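# Wind a cord onto a winder, set it down

## Task

Wrap the entire cord onto the winder along its length so it passes through both notches. No loop may sit more than about a finger's width away from the winder, and no more than about a finger's length of cord may hang beyond the final notch it passes through. Finally, lay the winder on the table and release it.

## Robot and tools

Robot: two arms, left_arm and right_arm, each ending in a two-finger gripper. The fingers point along the gripper's own +z axis and open and close along its y axis. The reported hand point sits between the finger pads, about 1 cm short of the tips. Base positions in metres: left_arm about (-0.008, +0.299, -0.002) and right_arm about (0, -0.313, -0.001). Cameras: cam_head_left and cam_head_right on a fixed beam behind the arms, plus cam_high, cam_low, cam_left_wrist and cam_right_wrist. All images are 672x504.

Scene frame: the origin is at table-top height, midway between the bases. +x points out over the table, +y toward left_arm, and +z up. Reported end_effector_position (m) and end_effector_quat_wxyz use this frame, but may be off by a few cm, more so at long reach. Offsets in commands are not in the scene frame. They use the axes of that arm's current Hand target.

execute_actions(actions, cameras): actions is a list of up to 15 actions. Each action is a table of up to 15 rows, one row per 1/30 s step. A short table repeats its last row to fill 15 steps, so one action lasts 0.5 s. Every row has 14 numbers in [-1, 1], always for both arms: left dx, dy, dz, rx, ry, rz, opening, then the same seven for right. dx..rz are offsets from the Hand target as it was when the action began, not from the previous row. 1.0 equals 0.6 m of translation or 180 degrees of rotation. rx, ry, rz together form a single rotation vector. Opening is absolute: +1 is fully open (0.094 m) and -1 is closed. An empty actions list returns camera images and the full state. cameras takes camera names, ["all"], or []. An unknown name makes the call invalid.

move(target, speed, blend, opening_speed, grip_force, blocking, cameras): moves both grippers along straight paths. target is either a single 14-number row, laid out as above, or a list of up to 15 rows. Every row is an offset from the same starting Hand targets, not chained from one row to the next. speed is in m/s, from 0.002 to 2.9, default 0.25, and turns run at up to twice that in rad/s. Give one number overall or one per target. blend, in m, rounds the corners of a list; 0 stops at each target. opening_speed is a rate on the -1..+1 scale per second, at least 0.2. Use it for slow, gentle closing. grip_force is the per-pad limit in N, from 10 to 50, given once or per arm. It stays set until changed, and low values close slowly. blocking=false returns after about 0.5 s while the motion carries on. A whole move is capped at 10 s. The result adds a 'move:' line that ends in done, off_target, moving, held or fault, and names any limits that acted (paced = the pose was clipped, held = steps were withheld). An arm the line does not name finished within 10 mm and 2 degrees. Neither done nor off_target tells you whether anything is touching.

wait(seconds 0-10): lets the scene run while the last commands hold. stop(): brakes a running move. zoom_image(camera, region [x0,y0,x1,y1] pixels, at most 504x504): gives a closer view of the newest image from that camera. finished_scene(scene): ends the current scene for good. Pass this scene's number.

How commands behave: send 0 for all six pose numbers to re-command an arm to its Hand target. A 0 in the opening slot is a real command (half open), so resend the current opening to keep a gripper as it is. Each control step limits rotation to 40 degrees from the measured orientation. Friction and gravity can leave the gripper short, low or tilted, and a small move can go sideways or not happen at all. Check the pose after each move, correct any tilt, and send any remaining distance as a fresh offset. Waiting does not close that gap. To stop an arm pressing on something, command its target back past the contact.

Results: Hand target is the last commanded pose after clipping. grip_measured is the finger opening on the command scale; with nothing held it may read up to 2.5 mm wide. On a firmly held part it reads narrower than the part. grip_effort_nm is the gripper motor effort (negative = closing); it is not pad force. Joint torques come in joint order, with joints 1-3 wrapping at ±28 N m. Joint velocities 'within noise' means that arm is still. Tool commands shows the present commands. Joint ranges are listed for waist, shoulder, elbow (straight at 2.901), wrist pitch, yaw and roll. MOTOR HOT appears at 75 °C. At 90 °C the arm folds up and idles; at 100 °C it collapses. Holding loads, staying stretched out, or pushing toward an unreachable pose all heat the motors.

Avoid: knocking anything off the table or leaving it off the table, dropping or releasing parts while they move, fast hits, and hard presses. Keep clear of the fixtures: the bar under the bases, the plate behind it (up to about 3 cm high) and the low rail. Never let the grippers, wrist cameras or fingers of the two arms touch or squeeze each other. Don't load the camera cables. Don't route a path close past an arm's own base; go around it instead. Faster moves overshoot more and strike harder. Loose objects may get nudged now and then.

Each tool is called after "Emit:" as name(argument=value, ...), one argument or row to a line, values as JSON.

## Session

Emit:
execute_actions(
  actions=[],
)

Scene clock: 0.00 s.
left_arm: end_effector_position=(+0.4123, +0.2921, +0.0570) grip_measured=+1.000 grip_effort_nm=n/a end_effector_quat_wxyz=(+0.535, -0.007, +0.845, -0.007) | right_arm: end_effector_position=(+0.4167, -0.2963, +0.0348) grip_measured=+1.000 grip_effort_nm=n/a end_effector_quat_wxyz=(+0.494, -0.018, +0.869, +0.013)
Joint positions: left_arm=[-0.046 1.748 0.497 0.781 0.002 -0.043 0.094] | right_arm=[0.04 1.721 0.51 0.688 -0.015 0.003 0.094]
Joint velocities: within noise
Joint torques (N m): no reading
Motor temperatures (°C): left_arm=[25 33 39 42 25 25 29] | right_arm=[22 34 34 42 26 31 29]
Heat: left arm: 42 °C; right arm: 42 °C.
Hand target: left_arm +0.4178, +0.2927, +0.0686; +0.550, -0.008, +0.835, -0.007 | right_arm +0.4179, -0.2965, +0.0374; +0.496, -0.017, +0.868, +0.013
Tool commands: left_gripper/opening=+1.0 right_gripper/opening=+1.0

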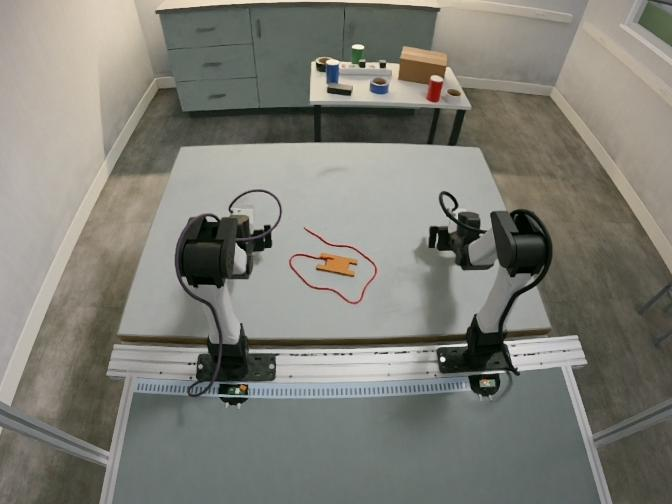

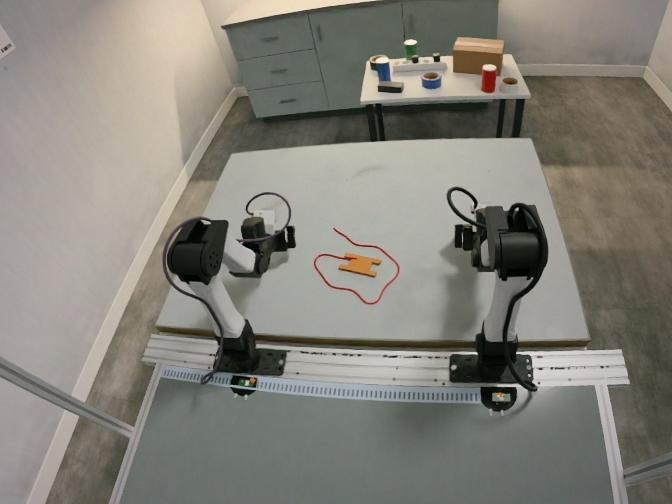

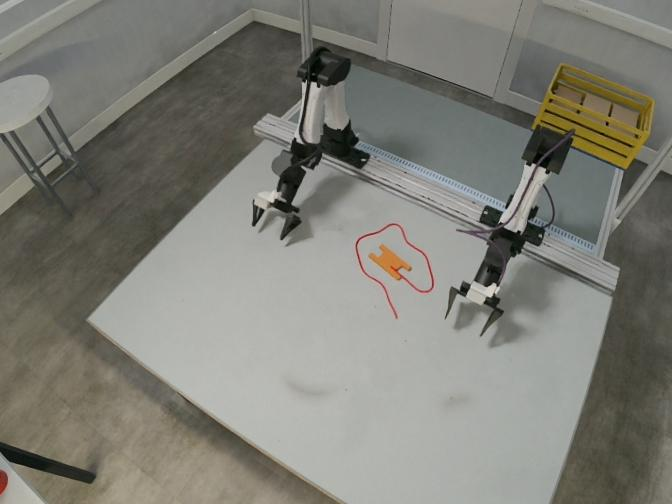

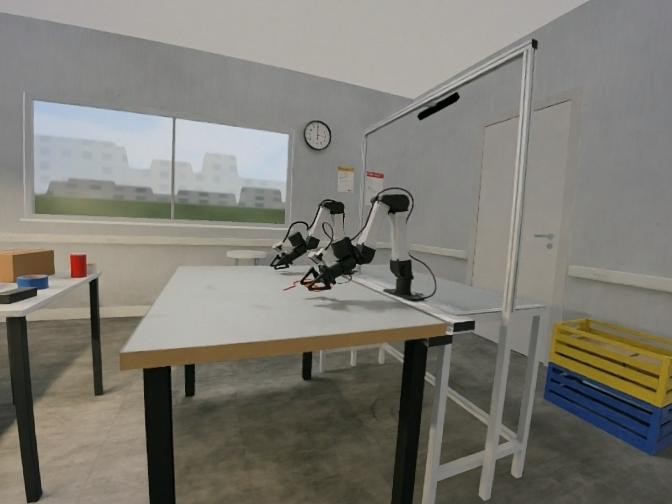

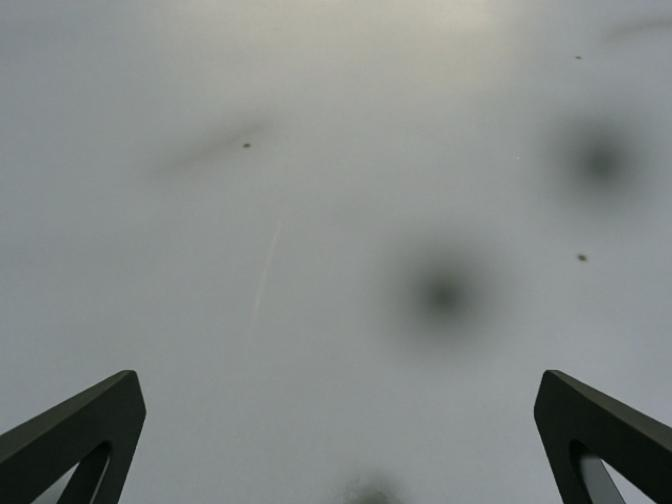

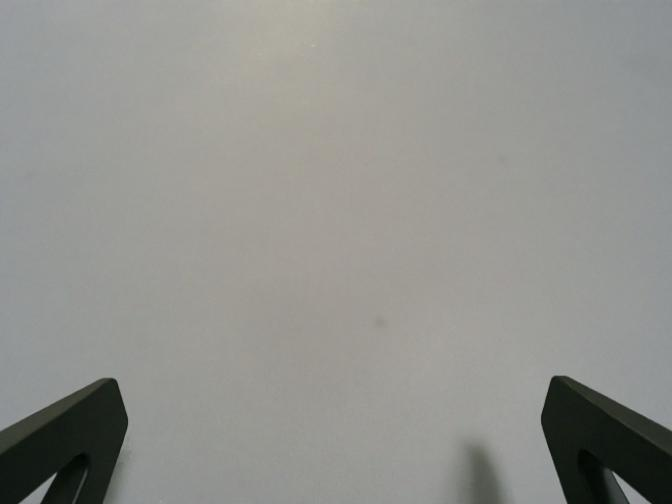

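Emit:
zoom_image(
  camera="cam_head_left",
  region=[280, 215, 390, 315],
)

Emit:
zoom_image(
  camera="cam_high",
  region=[345, 215, 445, 325],
)

Scaled by 4.582 from the camera's 672x504 image, which has a finer 960x720 frame.

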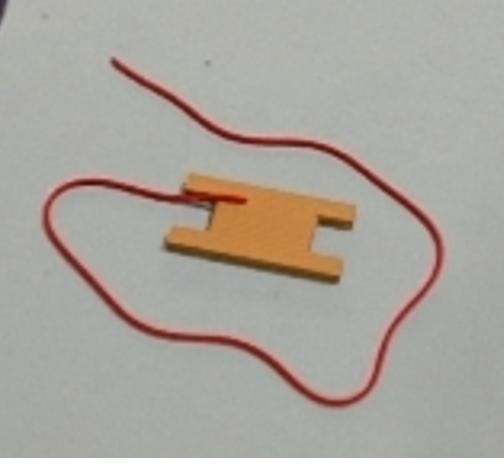

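Scaled by 4.582 from the camera's 672x504 image, which has a finer 960x720 frame.

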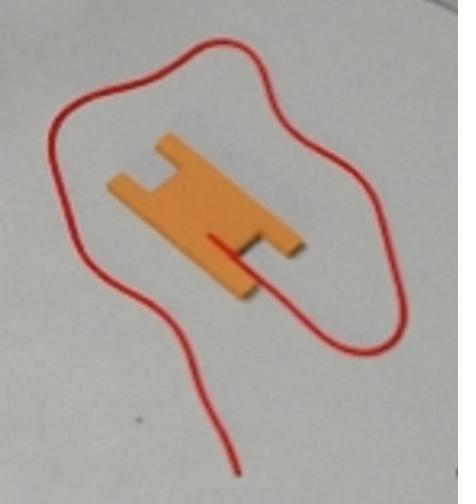

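Emit:
move(
  target=[0,0,0,0,0,0,1,-0.0268,0.5295,-0.22,-0.204,0.286,-0.36,1],
  cameras=["cam_right_wrist","cam_head_left"],
)

Scene clock: 5.97 s.
left_arm: end_effector_position=(+0.4123, +0.2921, +0.0570) grip_measured=+1.000 grip_effort_nm=0.02 end_effector_quat_wxyz=(+0.535, -0.007, +0.845, -0.007) | right_arm: end_effector_position=(+0.2999, +0.0142, +0.1200) grip_measured=+1.000 grip_effort_nm=-0.01 end_effector_quat_wxyz=(+0.006, -0.597, +0.802, -0.003)
Joint positions: left_arm=[-0.046 1.748 0.497 0.781 0.002 -0.043 0.094] | right_arm=[0.843 2.274 2.279 -1.549 0.015 -0.444 0.094]
Joint torques (N m): left_arm=[0.58 -6.99 5.09 2.3 0.01 0.09] | right_arm=[0.2 -9.96 6.61 0.29 -0.04 -0.15]
Heat: left arm: 44 °C; right arm: 43 °C.
Hand target: left_arm +0.4178, +0.2927, +0.0686; +0.550, -0.008, +0.835, -0.007 | right_arm +0.2989, +0.0161, +0.1201; +0.000, -0.602, +0.799, +0.000
Off the commanded pose: left_arm 0.013 m, 2 deg | right_arm 0.002 m, 1 deg.
joint sent to its limit (right arm) — joint 4 (wrist pitch), lower limit. The joint targets still meet the commanded pose.
move: off_target (left_arm)
camera_calibration:
cam_right_wrist: T_world_to_cam=[[0.955834, -0.293854, -0.00557936, -0.282128], [-0.2624, -0.861765, 0.434174, 0.077121], [-0.132392, -0.413535, -0.900812, 0.244569], [0, 0, 0, 1]] pos_world=[0.322283, 0.0846935, 0.185253]
Images, in order (width x height): cam_head_left 672x504, cam_right_wrist 672x504.

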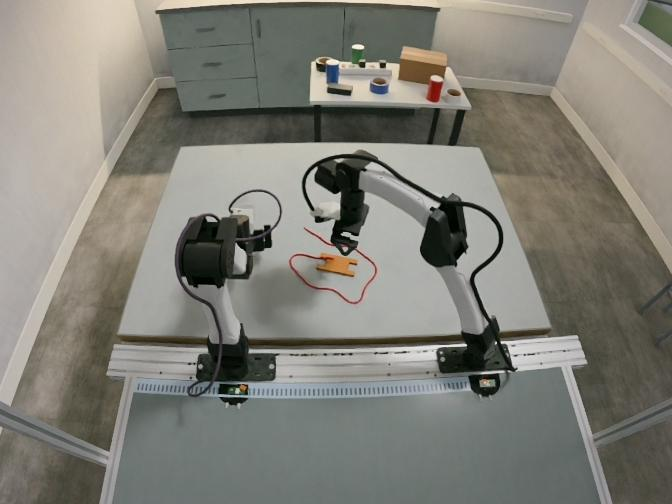

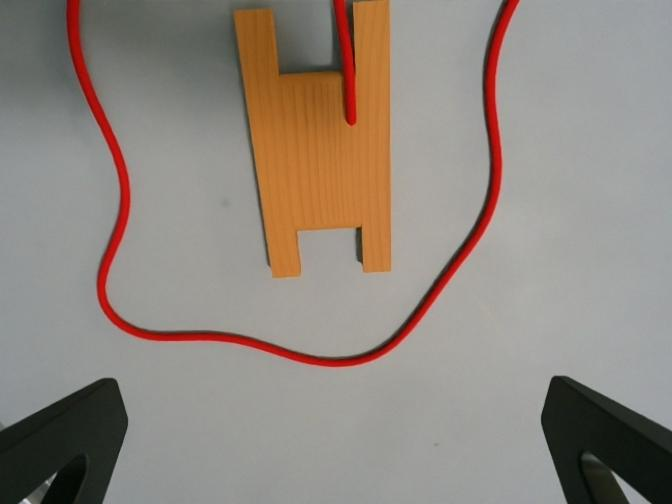

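Emit:
move(
  target=[
    [0,0,0,0,0,0,1,-0.005,0.009,0.172,0,0,0,1],
    [0,0,0,0,0,0,1,-0.005,0.009,0.172,0,0,0,0.08],
    [0,0,0,0,0,0,1,-0.005,0.009,0.1,0,0,0,0.08],
  ],
  opening_speed=1.0,
  speed=0.15,
  cameras=["cam_right_wrist","cam_high"],
)

Scene clock: 10.43 s.
left_arm: end_effector_position=(+0.4123, +0.2921, +0.0570) grip_measured=+1.000 grip_effort_nm=0.02 end_effector_quat_wxyz=(+0.535, -0.007, +0.845, -0.007) | right_arm: end_effector_position=(+0.2961, +0.0155, +0.0490) grip_measured=+0.082 grip_effort_nm=-0.10 end_effector_quat_wxyz=(-0.009, -0.600, +0.800, -0.006)
Joint positions: left_arm=[-0.046 1.748 0.497 0.781 0.002 -0.043 0.094] | right_arm=[0.851 2.274 1.994 -1.296 0.015 -0.444 0.051]
Joint torques (N m): left_arm=[0.53 -6.95 5.09 2.31 0.01 0.09] | right_arm=[0.96 -12.42 6.58 0.25 -0.03 -0.01]
Heat: left arm: 46 °C; right arm: 42 °C.
Hand target: left_arm +0.4178, +0.2927, +0.0686; +0.550, -0.008, +0.835, -0.007 | right_arm +0.2944, +0.0205, +0.0600; +0.000, -0.602, +0.799, +0.000
Off the commanded pose: left_arm 0.013 m, 2 deg | right_arm 0.012 m, 1 deg.
move: off_target (left_arm, right_arm)
camera_calibration:
cam_right_wrist: T_world_to_cam=[[0.957843, -0.286671, -0.0188814, -0.278493], [-0.246356, -0.853397, 0.459371, 0.101884], [-0.147802, -0.435354, -0.888044, 0.185003], [0, 0, 0, 1]] pos_world=[0.319196, 0.0876536, 0.11223]
Images, in order (width x height): cam_high 672x504, cam_right_wrist 672x504.

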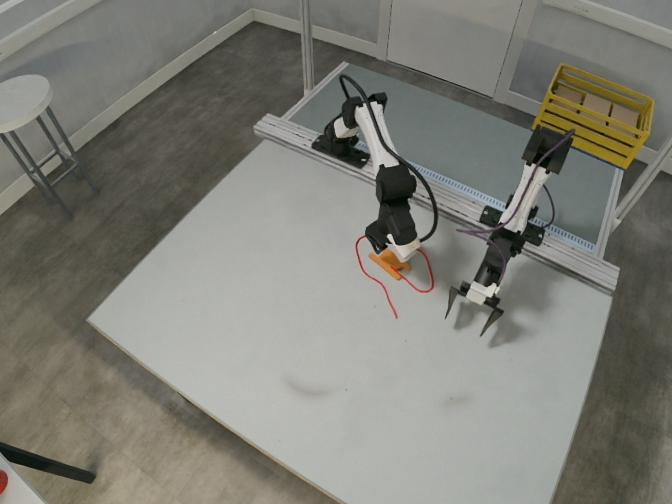

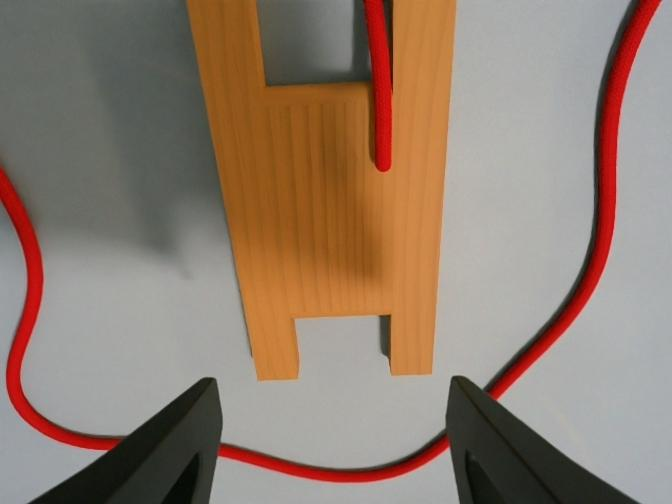

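Emit:
move(
  target=[
    [0,0,0,0,0,0,1,-0.02,0,0,0,0,0,1],
    [0,0,0,0,0,0,1,-0.02,0,0.075,0,0,0,1],
  ],
  speed=0.12,
  cameras=["cam_right_wrist"],
)

Scene clock: 12.73 s.
left_arm: end_effector_position=(+0.4123, +0.2921, +0.0570) grip_measured=+1.000 grip_effort_nm=0.02 end_effector_quat_wxyz=(+0.535, -0.007, +0.845, -0.007) | right_arm: end_effector_position=(+0.3012, +0.0300, +0.0201) grip_measured=+0.998 grip_effort_nm=0.06 end_effector_quat_wxyz=(+0.004, -0.603, +0.797, -0.003)
Joint positions: left_arm=[-0.046 1.748 0.497 0.781 0.002 -0.043 0.094] | right_arm=[0.863 2.323 1.964 -1.19 0.015 -0.441 0.094]
Joint torques (N m): left_arm=[0.57 -6.98 5.09 2.3 0.01 0.09] | right_arm=[0.79 -11.03 4.59 0.5 -0.07 0.09]
Heat: left arm: 46 °C; right arm: 42 °C.
Hand target: left_arm +0.4178, +0.2927, +0.0686; +0.550, -0.008, +0.835, -0.007 | right_arm +0.2978, +0.0320, +0.0150; +0.000, -0.602, +0.799, +0.000
Off the commanded pose: left_arm 0.013 m, 2 deg | right_arm 0.007 m, 1 deg.
move: off_target (left_arm)
camera_calibration:
cam_right_wrist: T_world_to_cam=[[0.960487, -0.278212, -0.00787949, -0.281106], [-0.246803, -0.864455, 0.437956, 0.129681], [-0.128656, -0.418706, -0.898962, 0.160345], [0, 0, 0, 1]] pos_world=[0.322634, 0.101034, 0.0851343]
Images, in order (width x height): cam_right_wrist 672x504.

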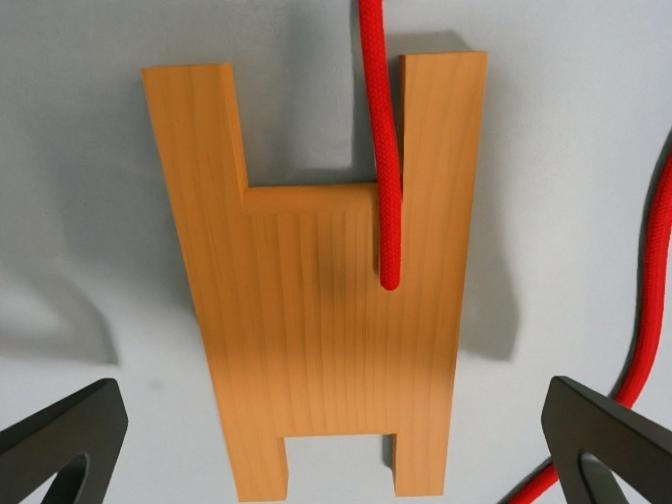

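Emit:
move(
  target=[
    [0,0,0,0,0,0,1,0,0,0.02,0,0,0,1],
    [0,0,0,0,0,0,1,0,0,0.02,0,0,0,0.1],
  ],
  speed=0.05,
  opening_speed=1.2,
  cameras=["cam_right_wrist"],
)

Scene clock: 14.87 s.
left_arm: end_effector_position=(+0.4123, +0.2921, +0.0570) grip_measured=+1.000 grip_effort_nm=0.03 end_effector_quat_wxyz=(+0.535, -0.007, +0.845, -0.007) | right_arm: end_effector_position=(+0.3025, +0.0315, +0.0128) grip_measured=+0.150 grip_effort_nm=-1.04 end_effector_quat_wxyz=(+0.010, -0.603, +0.797, -0.002)
Joint positions: left_arm=[-0.046 1.748 0.497 0.781 0.002 -0.043 0.094] | right_arm=[0.863 2.323 1.934 -1.148 0.015 -0.441 0.054]
Joint torques (N m): left_arm=[0.61 -7.02 5.08 2.3 0 0.1] | right_arm=[0.77 -10.15 4.36 0.48 -0.08 0.05]
Motor temperatures (°C): left_arm=[25 35 40 46 25 25 28] | right_arm=[22 39 35 42 26 30 29]
Heat: left arm: 46 °C; right arm: 42 °C.
Hand target: left_arm +0.4178, +0.2927, +0.0686; +0.550, -0.008, +0.835, -0.007 | right_arm +0.2978, +0.0320, +0.0030; +0.000, -0.602, +0.799, +0.000
Off the commanded pose: left_arm 0.013 m, 2 deg | right_arm 0.011 m, 1 deg.
move: off_target (left_arm, right_arm); target 2's new opening was sent with right_arm's hand 0.011 m and 1 deg from that target
camera_calibration:
cam_right_wrist: T_world_to_cam=[[0.960518, -0.278205, -0.00253987, -0.282096], [-0.250443, -0.868571, 0.427624, 0.135871], [-0.121173, -0.410104, -0.903953, 0.152112], [0, 0, 0, 1]] pos_world=[0.323418, 0.101915, 0.0786839]
Images, in order (width x height): cam_right_wrist 672x504.

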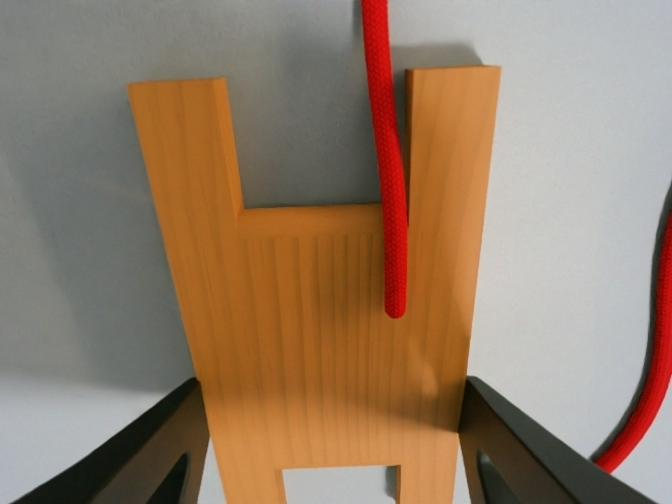

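Emit:
move(
  target=[
    [0,0,0,0,0,0,1,0,0,-0.12,0,0,0,0.08],
    [0,0,0,0,0,0,1,0.1237,-0.0043,-0.378,0.161,-0.2135,0.3885,0.08],
    [-0.241,-0.294,-0.274,0.491,0.0997,-0.0896,1,0.1237,-0.0043,-0.378,0.161,-0.2135,0.3885,0.08],
  ],
  speed=0.2,
  blend=[0.02,0.02,0],
  cameras=["cam_right_wrist","cam_left_wrist","cam_head_left","cam_high"],
)

Scene clock: 24.50 s.
left_arm: end_effector_position=(+0.3211, +0.1217, +0.2611) grip_measured=+1.000 grip_effort_nm=0.02 end_effector_quat_wxyz=(+0.262, +0.264, +0.663, -0.650) | right_arm: end_effector_position=(+0.2819, -0.0389, +0.2182) grip_measured=+0.150 grip_effort_nm=-1.05 end_effector_quat_wxyz=(+0.373, -0.008, +0.928, -0.010)
Joint positions: left_arm=[-0.027 1.635 1.101 -0.15 1.572 -0.152 0.094] | right_arm=[1.059 1.624 1.538 -1.036 0.663 0.88 0.054]
Joint torques (N m): left_arm=[0.1 -5.65 8.44 1.46 0.47 0.06] | right_arm=[1.01 -8.31 6.32 1.01 0.54 0.11]
Heat: left arm: 47 °C; right arm: 41 °C.
Hand target: left_arm +0.3247, +0.1198, +0.2697; +0.270, +0.271, +0.654, -0.653 | right_arm +0.2799, -0.0400, +0.2298; +0.383, +0.000, +0.924, +0.000
Off the commanded pose: left_arm 0.010 m, 2 deg | right_arm 0.012 m, 2 deg.
move: off_target (right_arm)
camera_calibration:
cam_left_wrist: T_world_to_cam=[[-0.67147, -0.00455903, 0.741017, 0.0221846], [-0.678878, 0.404668, -0.612673, 0.368277], [-0.297073, -0.914452, -0.274817, 0.364701], [0, 0, 0, 1]] pos_world=[0.373254, 0.184573, 0.309421]
cam_right_wrist: T_world_to_cam=[[0.0145601, -0.999864, 0.0077027, -0.0449953], [-0.95243, -0.0162138, -0.304325, 0.372531], [0.304409, -0.00290529, -0.952537, 0.212867], [0, 0, 0, 1]] pos_world=[0.290666, -0.0383306, 0.316481]
Images, in order (width x height): cam_head_left 672x504, cam_high 672x504, cam_left_wrist 672x504, cam_right_wrist 672x504.

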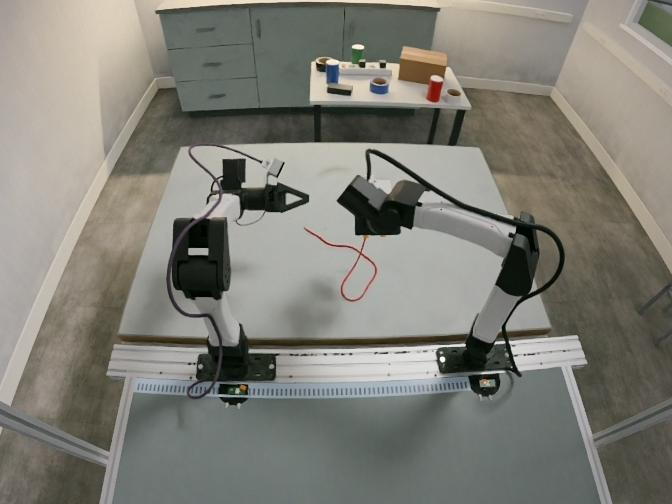

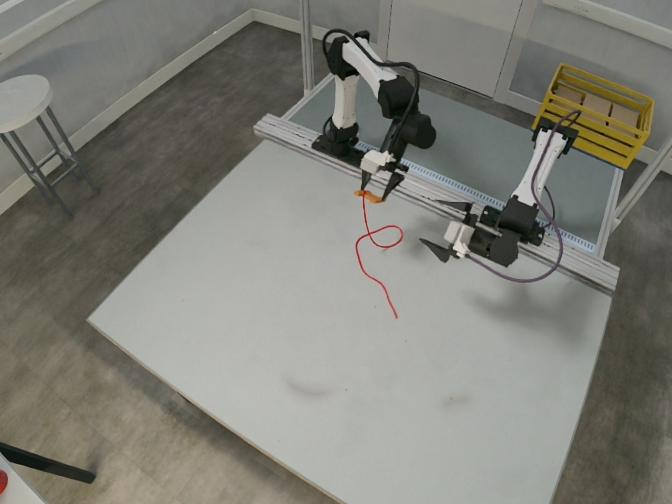

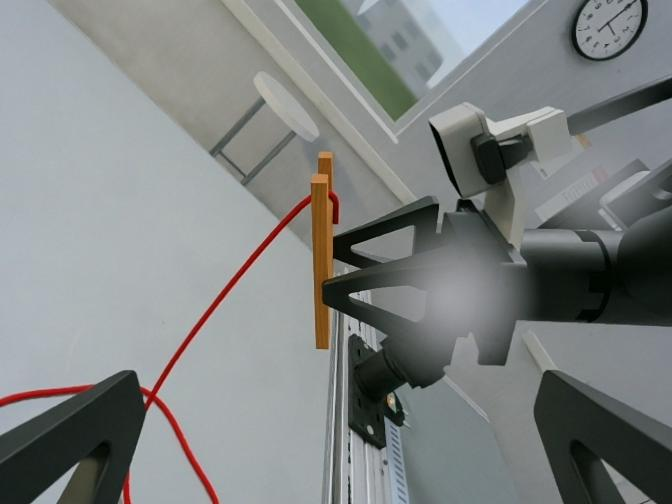

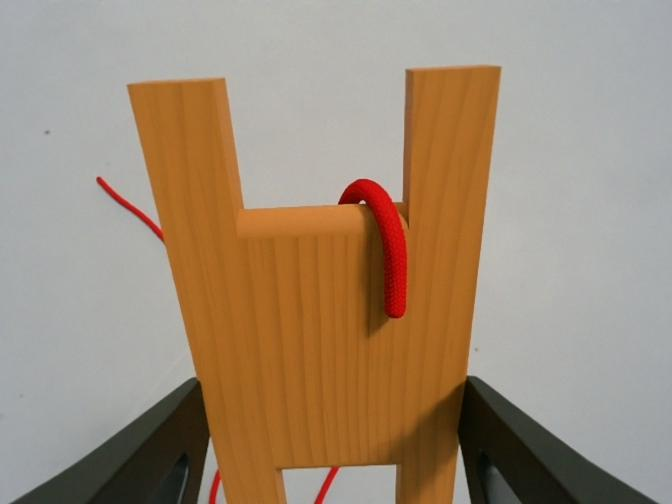

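Emit:
move(
  target=[0.008,0.013,0.2,0,0,0,1,0,0,0,0,0,0,0.08],
  speed=0.15,
  cameras=["cam_right_wrist","cam_left_wrist"],
)

Scene clock: 27.53 s.
left_arm: end_effector_position=(+0.3250, +0.0016, +0.2616) grip_measured=+1.000 grip_effort_nm=0.02 end_effector_quat_wxyz=(+0.262, +0.271, +0.657, -0.652) | right_arm: end_effector_position=(+0.2819, -0.0389, +0.2182) grip_measured=+0.150 grip_effort_nm=-1.05 end_effector_quat_wxyz=(+0.373, -0.008, +0.928, -0.010)
Joint positions: left_arm=[-0.366 1.74 1.016 0.751 1.246 -0.852 0.094] | right_arm=[1.059 1.624 1.538 -1.036 0.663 0.88 0.054]
Joint torques (N m): left_arm=[0.08 -6.54 5.19 2.12 -0.12 0.04] | right_arm=[1.05 -8.42 6.54 1.02 0.47 0.11]
Heat: left arm: 47 °C; right arm: 41 °C.
Hand target: left_arm +0.3268, -0.0002, +0.2608; +0.271, +0.271, +0.654, -0.653 | right_arm +0.2799, -0.0400, +0.2298; +0.383, +0.000, +0.924, +0.000
Off the commanded pose: left_arm 0.003 m, 1 deg | right_arm 0.012 m, 2 deg.
move: off_target (right_arm)
camera_calibration:
cam_left_wrist: T_world_to_cam=[[-0.678889, 0.00962131, 0.734177, 0.0280125], [-0.667366, 0.408849, -0.622467, 0.418645], [-0.306156, -0.912551, -0.271142, 0.258175], [0, 0, 0, 1]] pos_world=[0.377449, 0.0641662, 0.310029]
cam_right_wrist: T_world_to_cam=[[0.0145601, -0.999864, 0.0077027, -0.0449953], [-0.95243, -0.0162138, -0.304325, 0.372531], [0.304409, -0.00290529, -0.952537, 0.212867], [0, 0, 0, 1]] pos_world=[0.290666, -0.0383306, 0.316481]
Images, in order (width x height): cam_left_wrist 672x504, cam_right_wrist 672x504.

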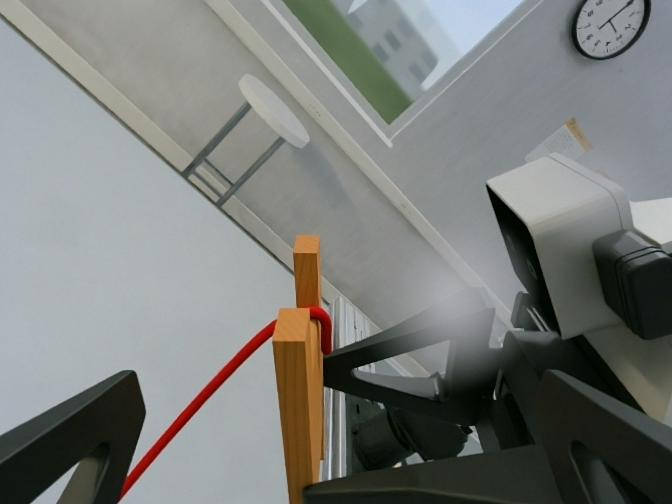

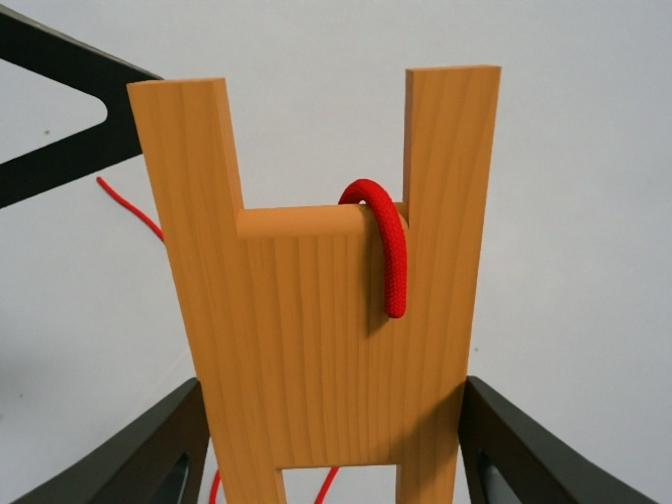

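Emit:
move(
  target=[
    [0.027,0.010,0.0,0,0,0,1,0,0,0,0,0,0,0.08],
    [0.027,0.010,0.052,0,0,0,1,0,0,0,0,0,0,0.08],
  ],
  speed=0.1,
  cameras=["cam_right_wrist","cam_left_wrist"],
)

Scene clock: 29.90 s.
left_arm: end_effector_position=(+0.3198, -0.0243, +0.2343) grip_measured=+1.000 grip_effort_nm=0.02 end_effector_quat_wxyz=(+0.260, +0.253, +0.667, -0.650) | right_arm: end_effector_position=(+0.2775, -0.0446, +0.2149) grip_measured=+0.150 grip_effort_nm=-1.04 end_effector_quat_wxyz=(+0.365, -0.016, +0.931, -0.025)
Joint positions: left_arm=[-0.444 1.787 0.967 0.819 1.142 -0.856 0.094] | right_arm=[1.062 1.624 1.538 -1.074 0.663 0.88 0.054]
Joint torques (N m): left_arm=[-0.65 -6.93 7.88 2.06 0.07 0.14] | right_arm=[0.95 -8.36 6.46 1.25 0.51 0.12]
Heat: left arm: 47 °C; right arm: 41 °C.
Hand target: left_arm +0.3195, -0.0314, +0.2450; +0.270, +0.271, +0.654, -0.653 | right_arm +0.2799, -0.0400, +0.2298; +0.383, +0.000, +0.924, +0.000
Off the commanded pose: left_arm 0.013 m, 3 deg | right_arm 0.016 m, 4 deg.
move: off_target (left_arm, right_arm)
camera_calibration:
cam_left_wrist: T_world_to_cam=[[-0.656467, -0.0140569, 0.754224, 0.0323888], [-0.696341, 0.395799, -0.59871, 0.412139], [-0.290105, -0.91823, -0.269617, 0.219926], [0, 0, 0, 1]] pos_world=[0.372053, 0.0392739, 0.281619]
cam_right_wrist: T_world_to_cam=[[0.0178083, -0.999029, 0.0402909, -0.0584901], [-0.95794, -0.0285917, -0.285541, 0.3642], [0.286416, -0.0335112, -0.957519, 0.215693], [0, 0, 0, 1]] pos_world=[0.288146, -0.0407921, 0.312881]
Images, in order (width x height): cam_left_wrist 672x504, cam_right_wrist 672x504.

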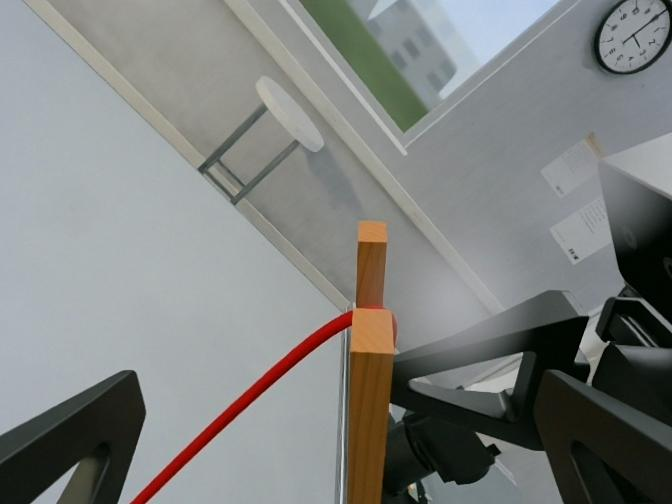

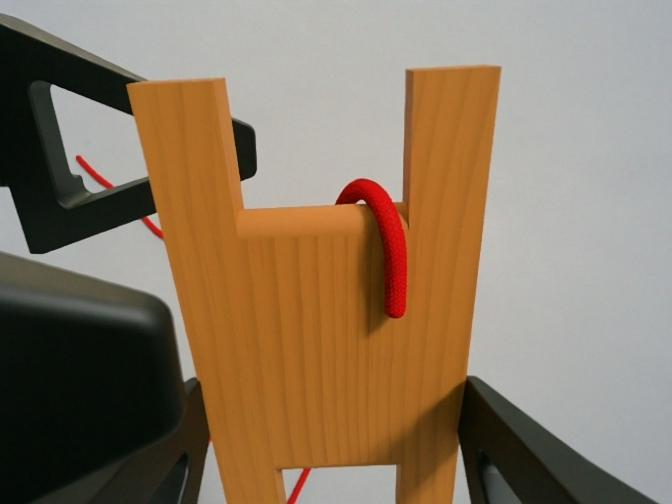

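Emit:
move(
  target=[
    [0,0,-0.07,0,0,0,1,0,0,0,0,0,0,0.08],
    [-0.008,-0.006,-0.07,0,0,0,-0.35,0,0,0,0,0,0,0.08],
  ],
  speed=0.1,
  cameras=["cam_right_wrist","cam_left_wrist"],
)

Scene clock: 32.37 s.
left_arm: end_effector_position=(+0.3221, +0.0074, +0.2325) grip_measured=-0.348 grip_effort_nm=-0.08 end_effector_quat_wxyz=(+0.251, +0.258, +0.666, -0.653) | right_arm: end_effector_position=(+0.2791, -0.0419, +0.2164) grip_measured=+0.150 grip_effort_nm=-1.05 end_effector_quat_wxyz=(+0.369, -0.013, +0.929, -0.019)
Joint positions: left_arm=[-0.356 1.771 0.937 0.832 1.25 -0.86 0.031] | right_arm=[1.062 1.624 1.538 -1.058 0.664 0.88 0.054]
Joint torques (N m): left_arm=[1.03 -10.51 6.08 1.93 0.07 0.06] | right_arm=[0.54 -8.4 6.3 1.15 0.48 0.07]
Heat: left arm: 47 °C; right arm: 42 °C.
Hand target: left_arm +0.3205, +0.0106, +0.2509; +0.270, +0.271, +0.654, -0.653 | right_arm +0.2799, -0.0401, +0.2298; +0.383, +0.000, +0.924, +0.000
Off the commanded pose: left_arm 0.019 m, 3 deg | right_arm 0.014 m, 3 deg.
move: off_target (left_arm, right_arm); target 2's new opening was sent with left_arm's hand 0.019 m and 3 deg from that target
camera_calibration:
cam_left_wrist: T_world_to_cam=[[-0.651761, -0.00184092, 0.758423, 0.0330749], [-0.692222, 0.410051, -0.593875, 0.397631], [-0.309899, -0.912061, -0.268529, 0.255314], [0, 0, 0, 1]] pos_world=[0.375927, 0.0698738, 0.279618]
cam_right_wrist: T_world_to_cam=[[0.0169572, -0.999498, 0.0267526, -0.0527397], [-0.955398, -0.0240873, -0.294339, 0.367542], [0.294836, -0.0205682, -0.955327, 0.214471], [0, 0, 0, 1]] pos_world=[0.288809, -0.0394489, 0.314483]
Images, in order (width x height): cam_left_wrist 672x504, cam_right_wrist 672x504.

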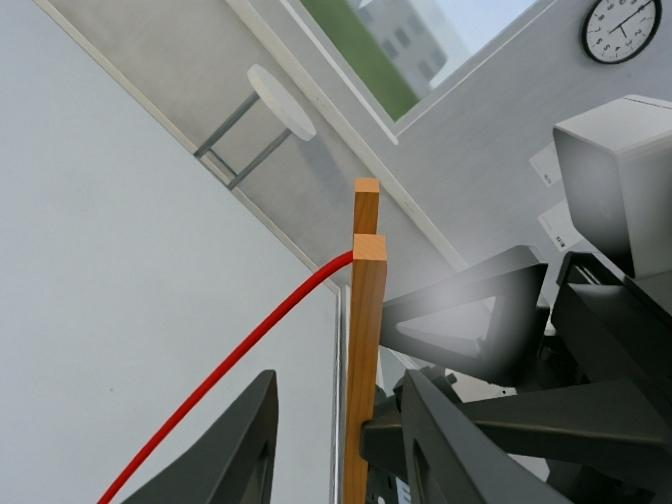

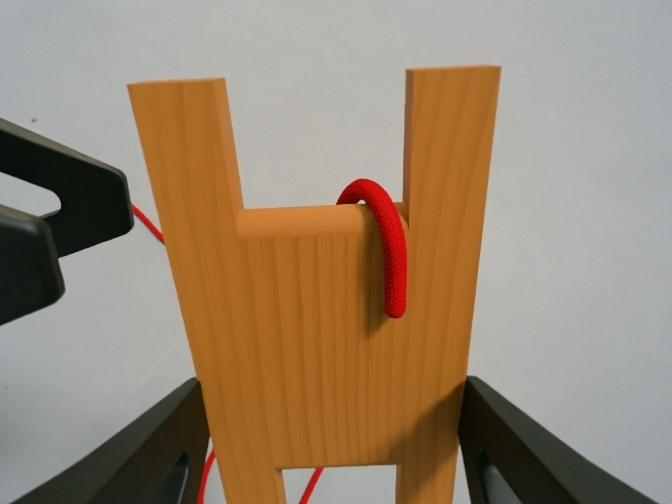

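Emit:
move(
  target=[
    [0,-0.0147,0.0,0,0,0,-0.35,0,0,0,0,0,0,0.08],
    [0,-0.0147,0.047,0,0,0,-0.35,0,0,0,0,0,0,0.08],
  ],
  speed=0.1,
  cameras=["cam_right_wrist","cam_left_wrist"],
)

Scene clock: 34.23 s.
left_arm: end_effector_position=(+0.3086, -0.0135, +0.2447) grip_measured=-0.348 grip_effort_nm=-0.08 end_effector_quat_wxyz=(+0.253, +0.266, +0.660, -0.655) | right_arm: end_effector_position=(+0.2793, -0.0445, +0.2171) grip_measured=+0.150 grip_effort_nm=-1.05 end_effector_quat_wxyz=(+0.371, -0.011, +0.928, -0.024)
Joint positions: left_arm=[-0.422 1.737 0.944 0.808 1.196 -0.862 0.031] | right_arm=[1.062 1.623 1.538 -1.066 0.675 0.885 0.054]
Joint torques (N m): left_arm=[0.01 -7.42 8.17 1.79 -0.19 0.16] | right_arm=[0.94 -8.35 6.38 1.19 0.38 0.05]
Heat: left arm: 46 °C; right arm: 42 °C.
Hand target: left_arm +0.3142, -0.0176, +0.2570; +0.270, +0.271, +0.654, -0.653 | right_arm +0.2798, -0.0400, +0.2298; +0.383, +0.000, +0.924, +0.000
Off the commanded pose: left_arm 0.014 m, 2 deg | right_arm 0.013 m, 3 deg.
move: off_target (left_arm, right_arm)
camera_calibration:
cam_left_wrist: T_world_to_cam=[[-0.663241, 0.0107427, 0.748328, 0.0211738], [-0.678114, 0.414441, -0.60696, 0.402965], [-0.316659, -0.910013, -0.26759, 0.237251], [0, 0, 0, 1]] pos_world=[0.362427, 0.0486686, 0.292225]
cam_right_wrist: T_world_to_cam=[[0.0095627, -0.999352, 0.0346957, -0.0549998], [-0.953999, -0.0195155, -0.299173, 0.368829], [0.299657, -0.0302387, -0.953568, 0.212932], [0, 0, 0, 1]] pos_world=[0.288582, -0.0413275, 0.315298]
Images, in order (width x height): cam_left_wrist 672x504, cam_right_wrist 672x504.

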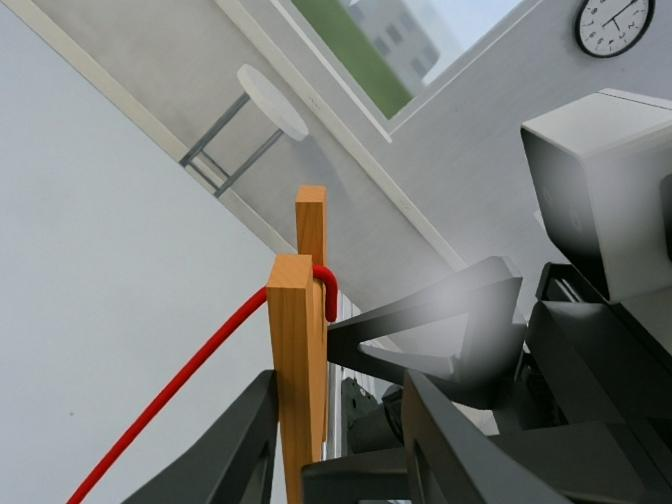

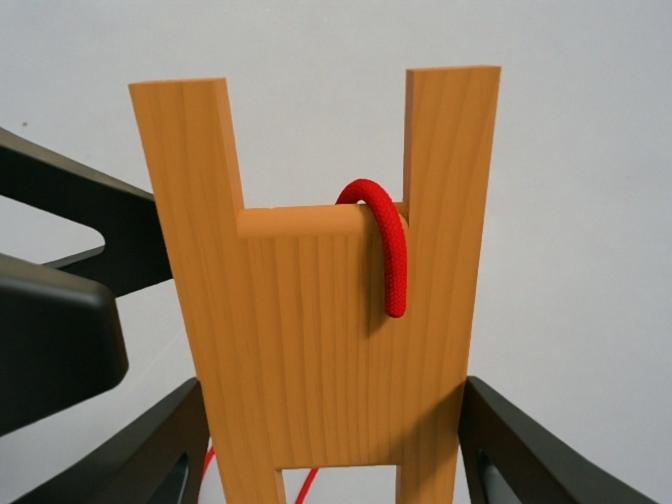

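Emit:
move(
  target=[
    [0,0.0105,-0.01,0,0,0,-0.35,0,0,0,0,0,0,0.08],
    [0,0.0105,0.034,0,0,0,-0.35,0,0,0,0,0,0,0.08],
  ],
  speed=0.1,
  cameras=["cam_right_wrist","cam_left_wrist"],
)

Scene clock: 35.97 s.
left_arm: end_effector_position=(+0.3125, -0.0341, +0.2452) grip_measured=-0.348 grip_effort_nm=-0.07 end_effector_quat_wxyz=(+0.257, +0.266, +0.659, -0.655) | right_arm: end_effector_position=(+0.2800, -0.0433, +0.2177) grip_measured=+0.150 grip_effort_nm=-1.05 end_effector_quat_wxyz=(+0.372, -0.010, +0.928, -0.021)
Joint positions: left_arm=[-0.471 1.777 0.991 0.808 1.142 -0.862 0.031] | right_arm=[1.062 1.623 1.538 -1.059 0.674 0.885 0.054]
Joint torques (N m): left_arm=[0.2 -6.72 8.09 1.81 -0.12 0.22] | right_arm=[0.75 -8.31 6.41 1.16 0.37 0.03]
Heat: left arm: 46 °C; right arm: 42 °C.
Hand target: left_arm +0.3187, -0.0380, +0.2528; +0.271, +0.271, +0.654, -0.653 | right_arm +0.2798, -0.0400, +0.2298; +0.383, +0.000, +0.924, +0.000
Off the commanded pose: left_arm 0.010 m, 2 deg | right_arm 0.013 m, 3 deg.
move: off_target (right_arm)
camera_calibration:
cam_left_wrist: T_world_to_cam=[[-0.667771, 0.0108992, 0.744287, 0.0261111], [-0.676087, 0.409456, -0.612578, 0.415041], [-0.31143, -0.912265, -0.266054, 0.217691], [0, 0, 0, 1]] pos_world=[0.365836, 0.0283658, 0.292729]
cam_right_wrist: T_world_to_cam=[[0.00953881, -0.999544, 0.0286504, -0.0525397], [-0.953079, -0.0177575, -0.3022, 0.370055], [0.30257, -0.0244235, -0.952814, 0.212593], [0, 0, 0, 1]] pos_world=[0.288869, -0.0407523, 0.315897]
Images, in order (width x height): cam_left_wrist 672x504, cam_right_wrist 672x504.

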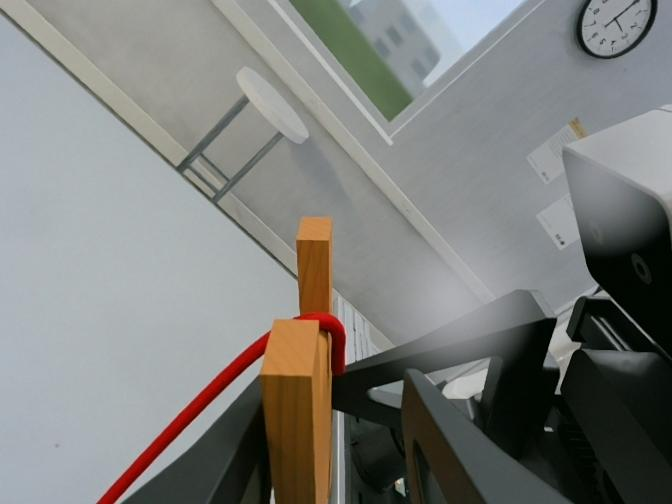

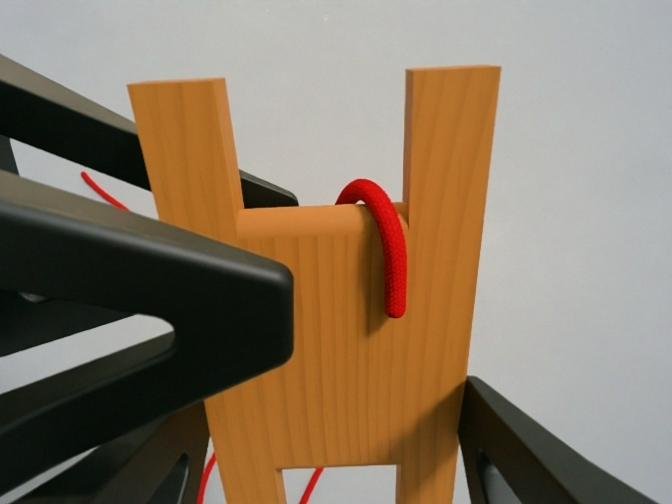

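Emit:
move(
  target=[
    [0.013,0,-0.018,0,0,0,-0.35,0,0,0,0,0,0,0.08],
    [0.013,0,-0.018,0,0,0,-1,0,0,0,0,0,0,0.08],
  ],
  speed=0.1,
  opening_speed=0.5,
  cameras=["cam_right_wrist","cam_left_wrist"],
)

Scene clock: 39.80 s.
left_arm: end_effector_position=(+0.3118, -0.0296, +0.2399) grip_measured=-0.824 grip_effort_nm=-1.00 end_effector_quat_wxyz=(+0.251, +0.265, +0.662, -0.655) | right_arm: end_effector_position=(+0.2794, -0.0407, +0.2205) grip_measured=+0.150 grip_effort_nm=-1.05 end_effector_quat_wxyz=(+0.373, -0.008, +0.928, -0.009)
Joint positions: left_arm=[-0.46 1.777 0.976 0.808 1.158 -0.859 0.008] | right_arm=[1.063 1.615 1.538 -1.047 0.663 0.885 0.054]
Joint torques (N m): left_arm=[0.87 -8.72 5.15 2.1 -0.08 0.19] | right_arm=[0.7 -7.61 6.39 1.08 0.48 0.04]
Heat: left arm: 46 °C; right arm: 42 °C.
Hand target: left_arm +0.3131, -0.0272, +0.2472; +0.271, +0.271, +0.654, -0.653 | right_arm +0.2799, -0.0401, +0.2299; +0.383, +0.000, +0.924, +0.000
Off the commanded pose: left_arm 0.008 m, 2 deg | right_arm 0.009 m, 2 deg.
move: done; target 2's new opening was sent with left_arm's hand 0.009 m and 3 deg from that target
camera_calibration:
cam_left_wrist: T_world_to_cam=[[-0.66016, 0.00886624, 0.751073, 0.0254146], [-0.680525, 0.416172, -0.603064, 0.408712], [-0.317923, -0.909243, -0.268706, 0.223033], [0, 0, 0, 1]] pos_world=[0.365824, 0.0324707, 0.287322]
cam_right_wrist: T_world_to_cam=[[0.0143375, -0.999878, 0.0061435, -0.0463218], [-0.952661, -0.0155261, -0.303639, 0.370666], [0.303697, -0.00149924, -0.952767, 0.21605], [0, 0, 0, 1]] pos_world=[0.288169, -0.0402373, 0.318678]
Images, in order (width x height): cam_left_wrist 672x504, cam_right_wrist 672x504.

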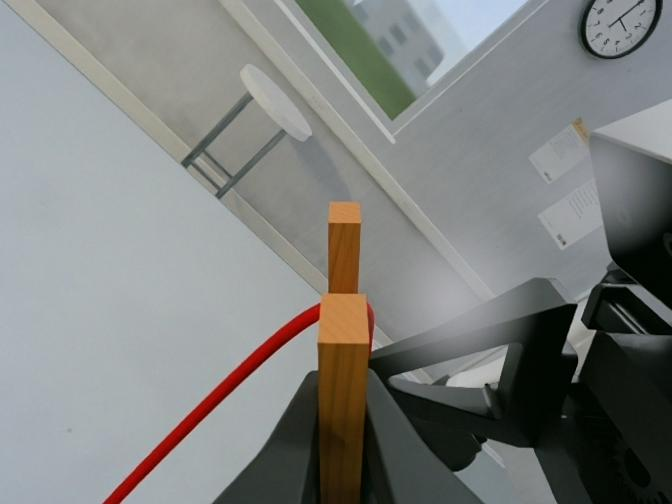

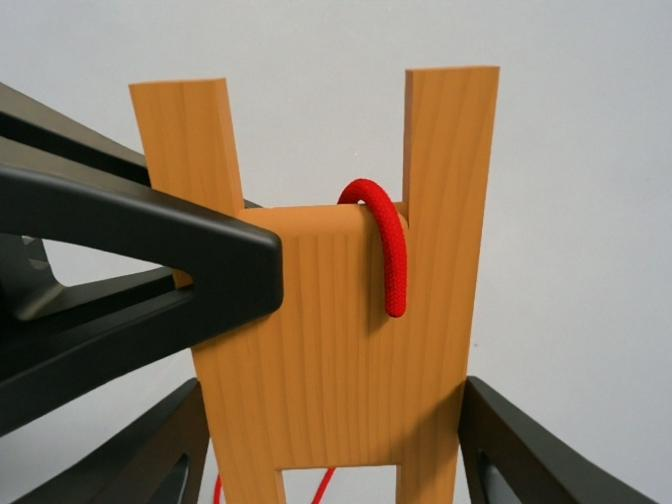

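Emit:
move(
  target=[
    [0,0,0,0,0,0,-1,0,0,0,0,0,0,0.5],
    [0,0,0,0,0,0,-1,0,0,-0.2,0,0,0,0.5],
  ],
  speed=0.2,
  cameras=["cam_right_wrist","cam_left_wrist","cam_head_left","cam_high","cam_head_right"],
)

Scene clock: 42.70 s.
left_arm: end_effector_position=(+0.3118, -0.0296, +0.2399) grip_measured=-0.827 grip_effort_nm=-1.01 end_effector_quat_wxyz=(+0.251, +0.265, +0.662, -0.655) | right_arm: end_effector_position=(+0.1959, -0.0382, +0.3121) grip_measured=+0.498 grip_effort_nm=0.07 end_effector_quat_wxyz=(+0.390, -0.014, +0.920, +0.022)
Joint positions: left_arm=[-0.46 1.777 0.976 0.808 1.158 -0.859 0.008] | right_arm=[1.337 1.614 1.915 -1.551 0.767 1.171 0.07]
Joint torques (N m): left_arm=[0.87 -8.69 5.14 2.11 -0.07 0.19] | right_arm=[0.66 -5.55 5.12 0.76 0.5 0.11]
Heat: left arm: 46 °C; right arm: 41 °C.
Hand target: left_arm +0.3131, -0.0272, +0.2471; +0.270, +0.271, +0.654, -0.653 | right_arm +0.1950, -0.0400, +0.3147; +0.383, +0.000, +0.924, +0.000
Off the commanded pose: left_arm 0.008 m, 2 deg | right_arm 0.003 m, 3 deg.
joint sent to its limit (right arm) — joint 4 (wrist pitch), lower limit. The joint targets are off in orientation, not in position.
move: off_target (right_arm)
camera_calibration:
cam_left_wrist: T_world_to_cam=[[-0.66016, 0.00886624, 0.751073, 0.0254146], [-0.680525, 0.416172, -0.603064, 0.408712], [-0.317923, -0.909243, -0.268706, 0.223033], [0, 0, 0, 1]] pos_world=[0.365824, 0.0324707, 0.287322]
cam_right_wrist: T_world_to_cam=[[0.0499154, -0.99769, -0.0460788, -0.0338336], [-0.940098, -0.031356, -0.339458, 0.327103], [0.337229, 0.0602628, -0.939492, 0.320382], [0, 0, 0, 1]] pos_world=[0.201156, -0.042806, 0.410475]
Images, in order (width x height): cam_head_left 672x504, cam_head_right 672x504, cam_high 672x504, cam_left_wrist 672x504, cam_right_wrist 672x504.

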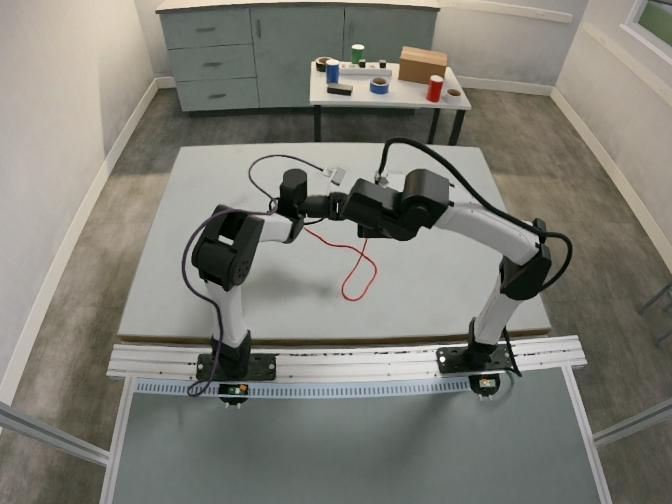

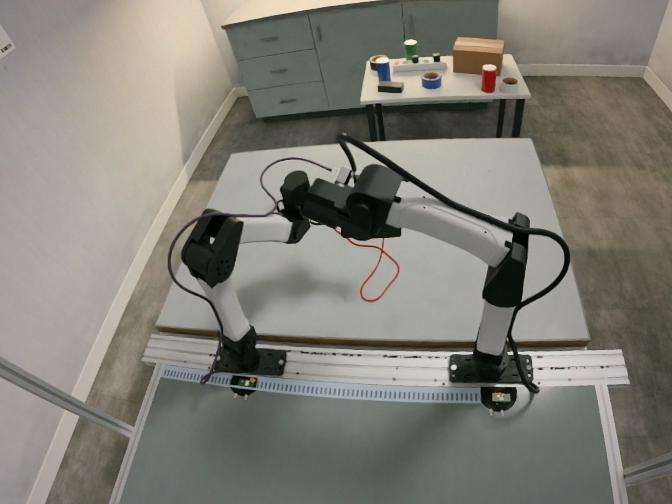

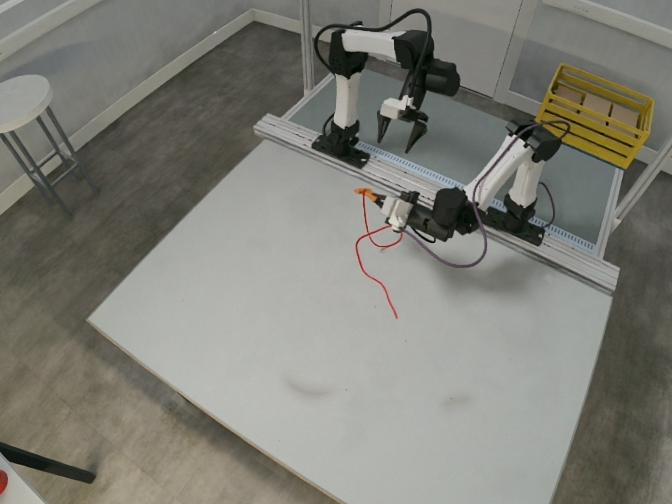

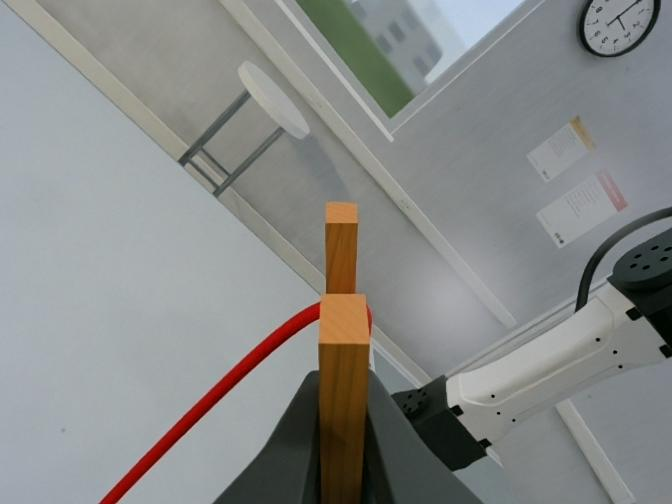

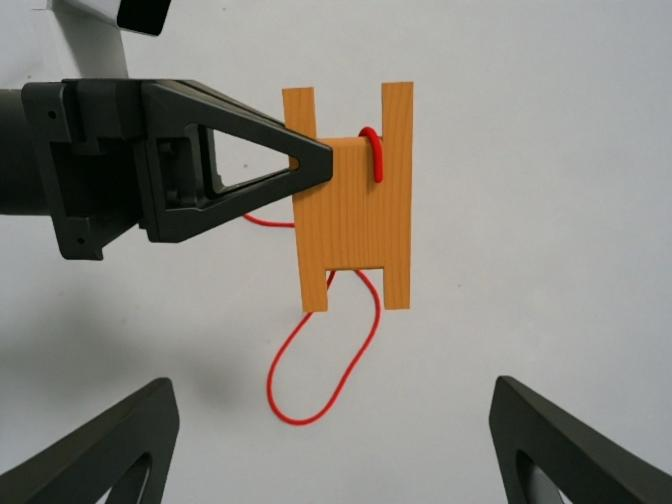

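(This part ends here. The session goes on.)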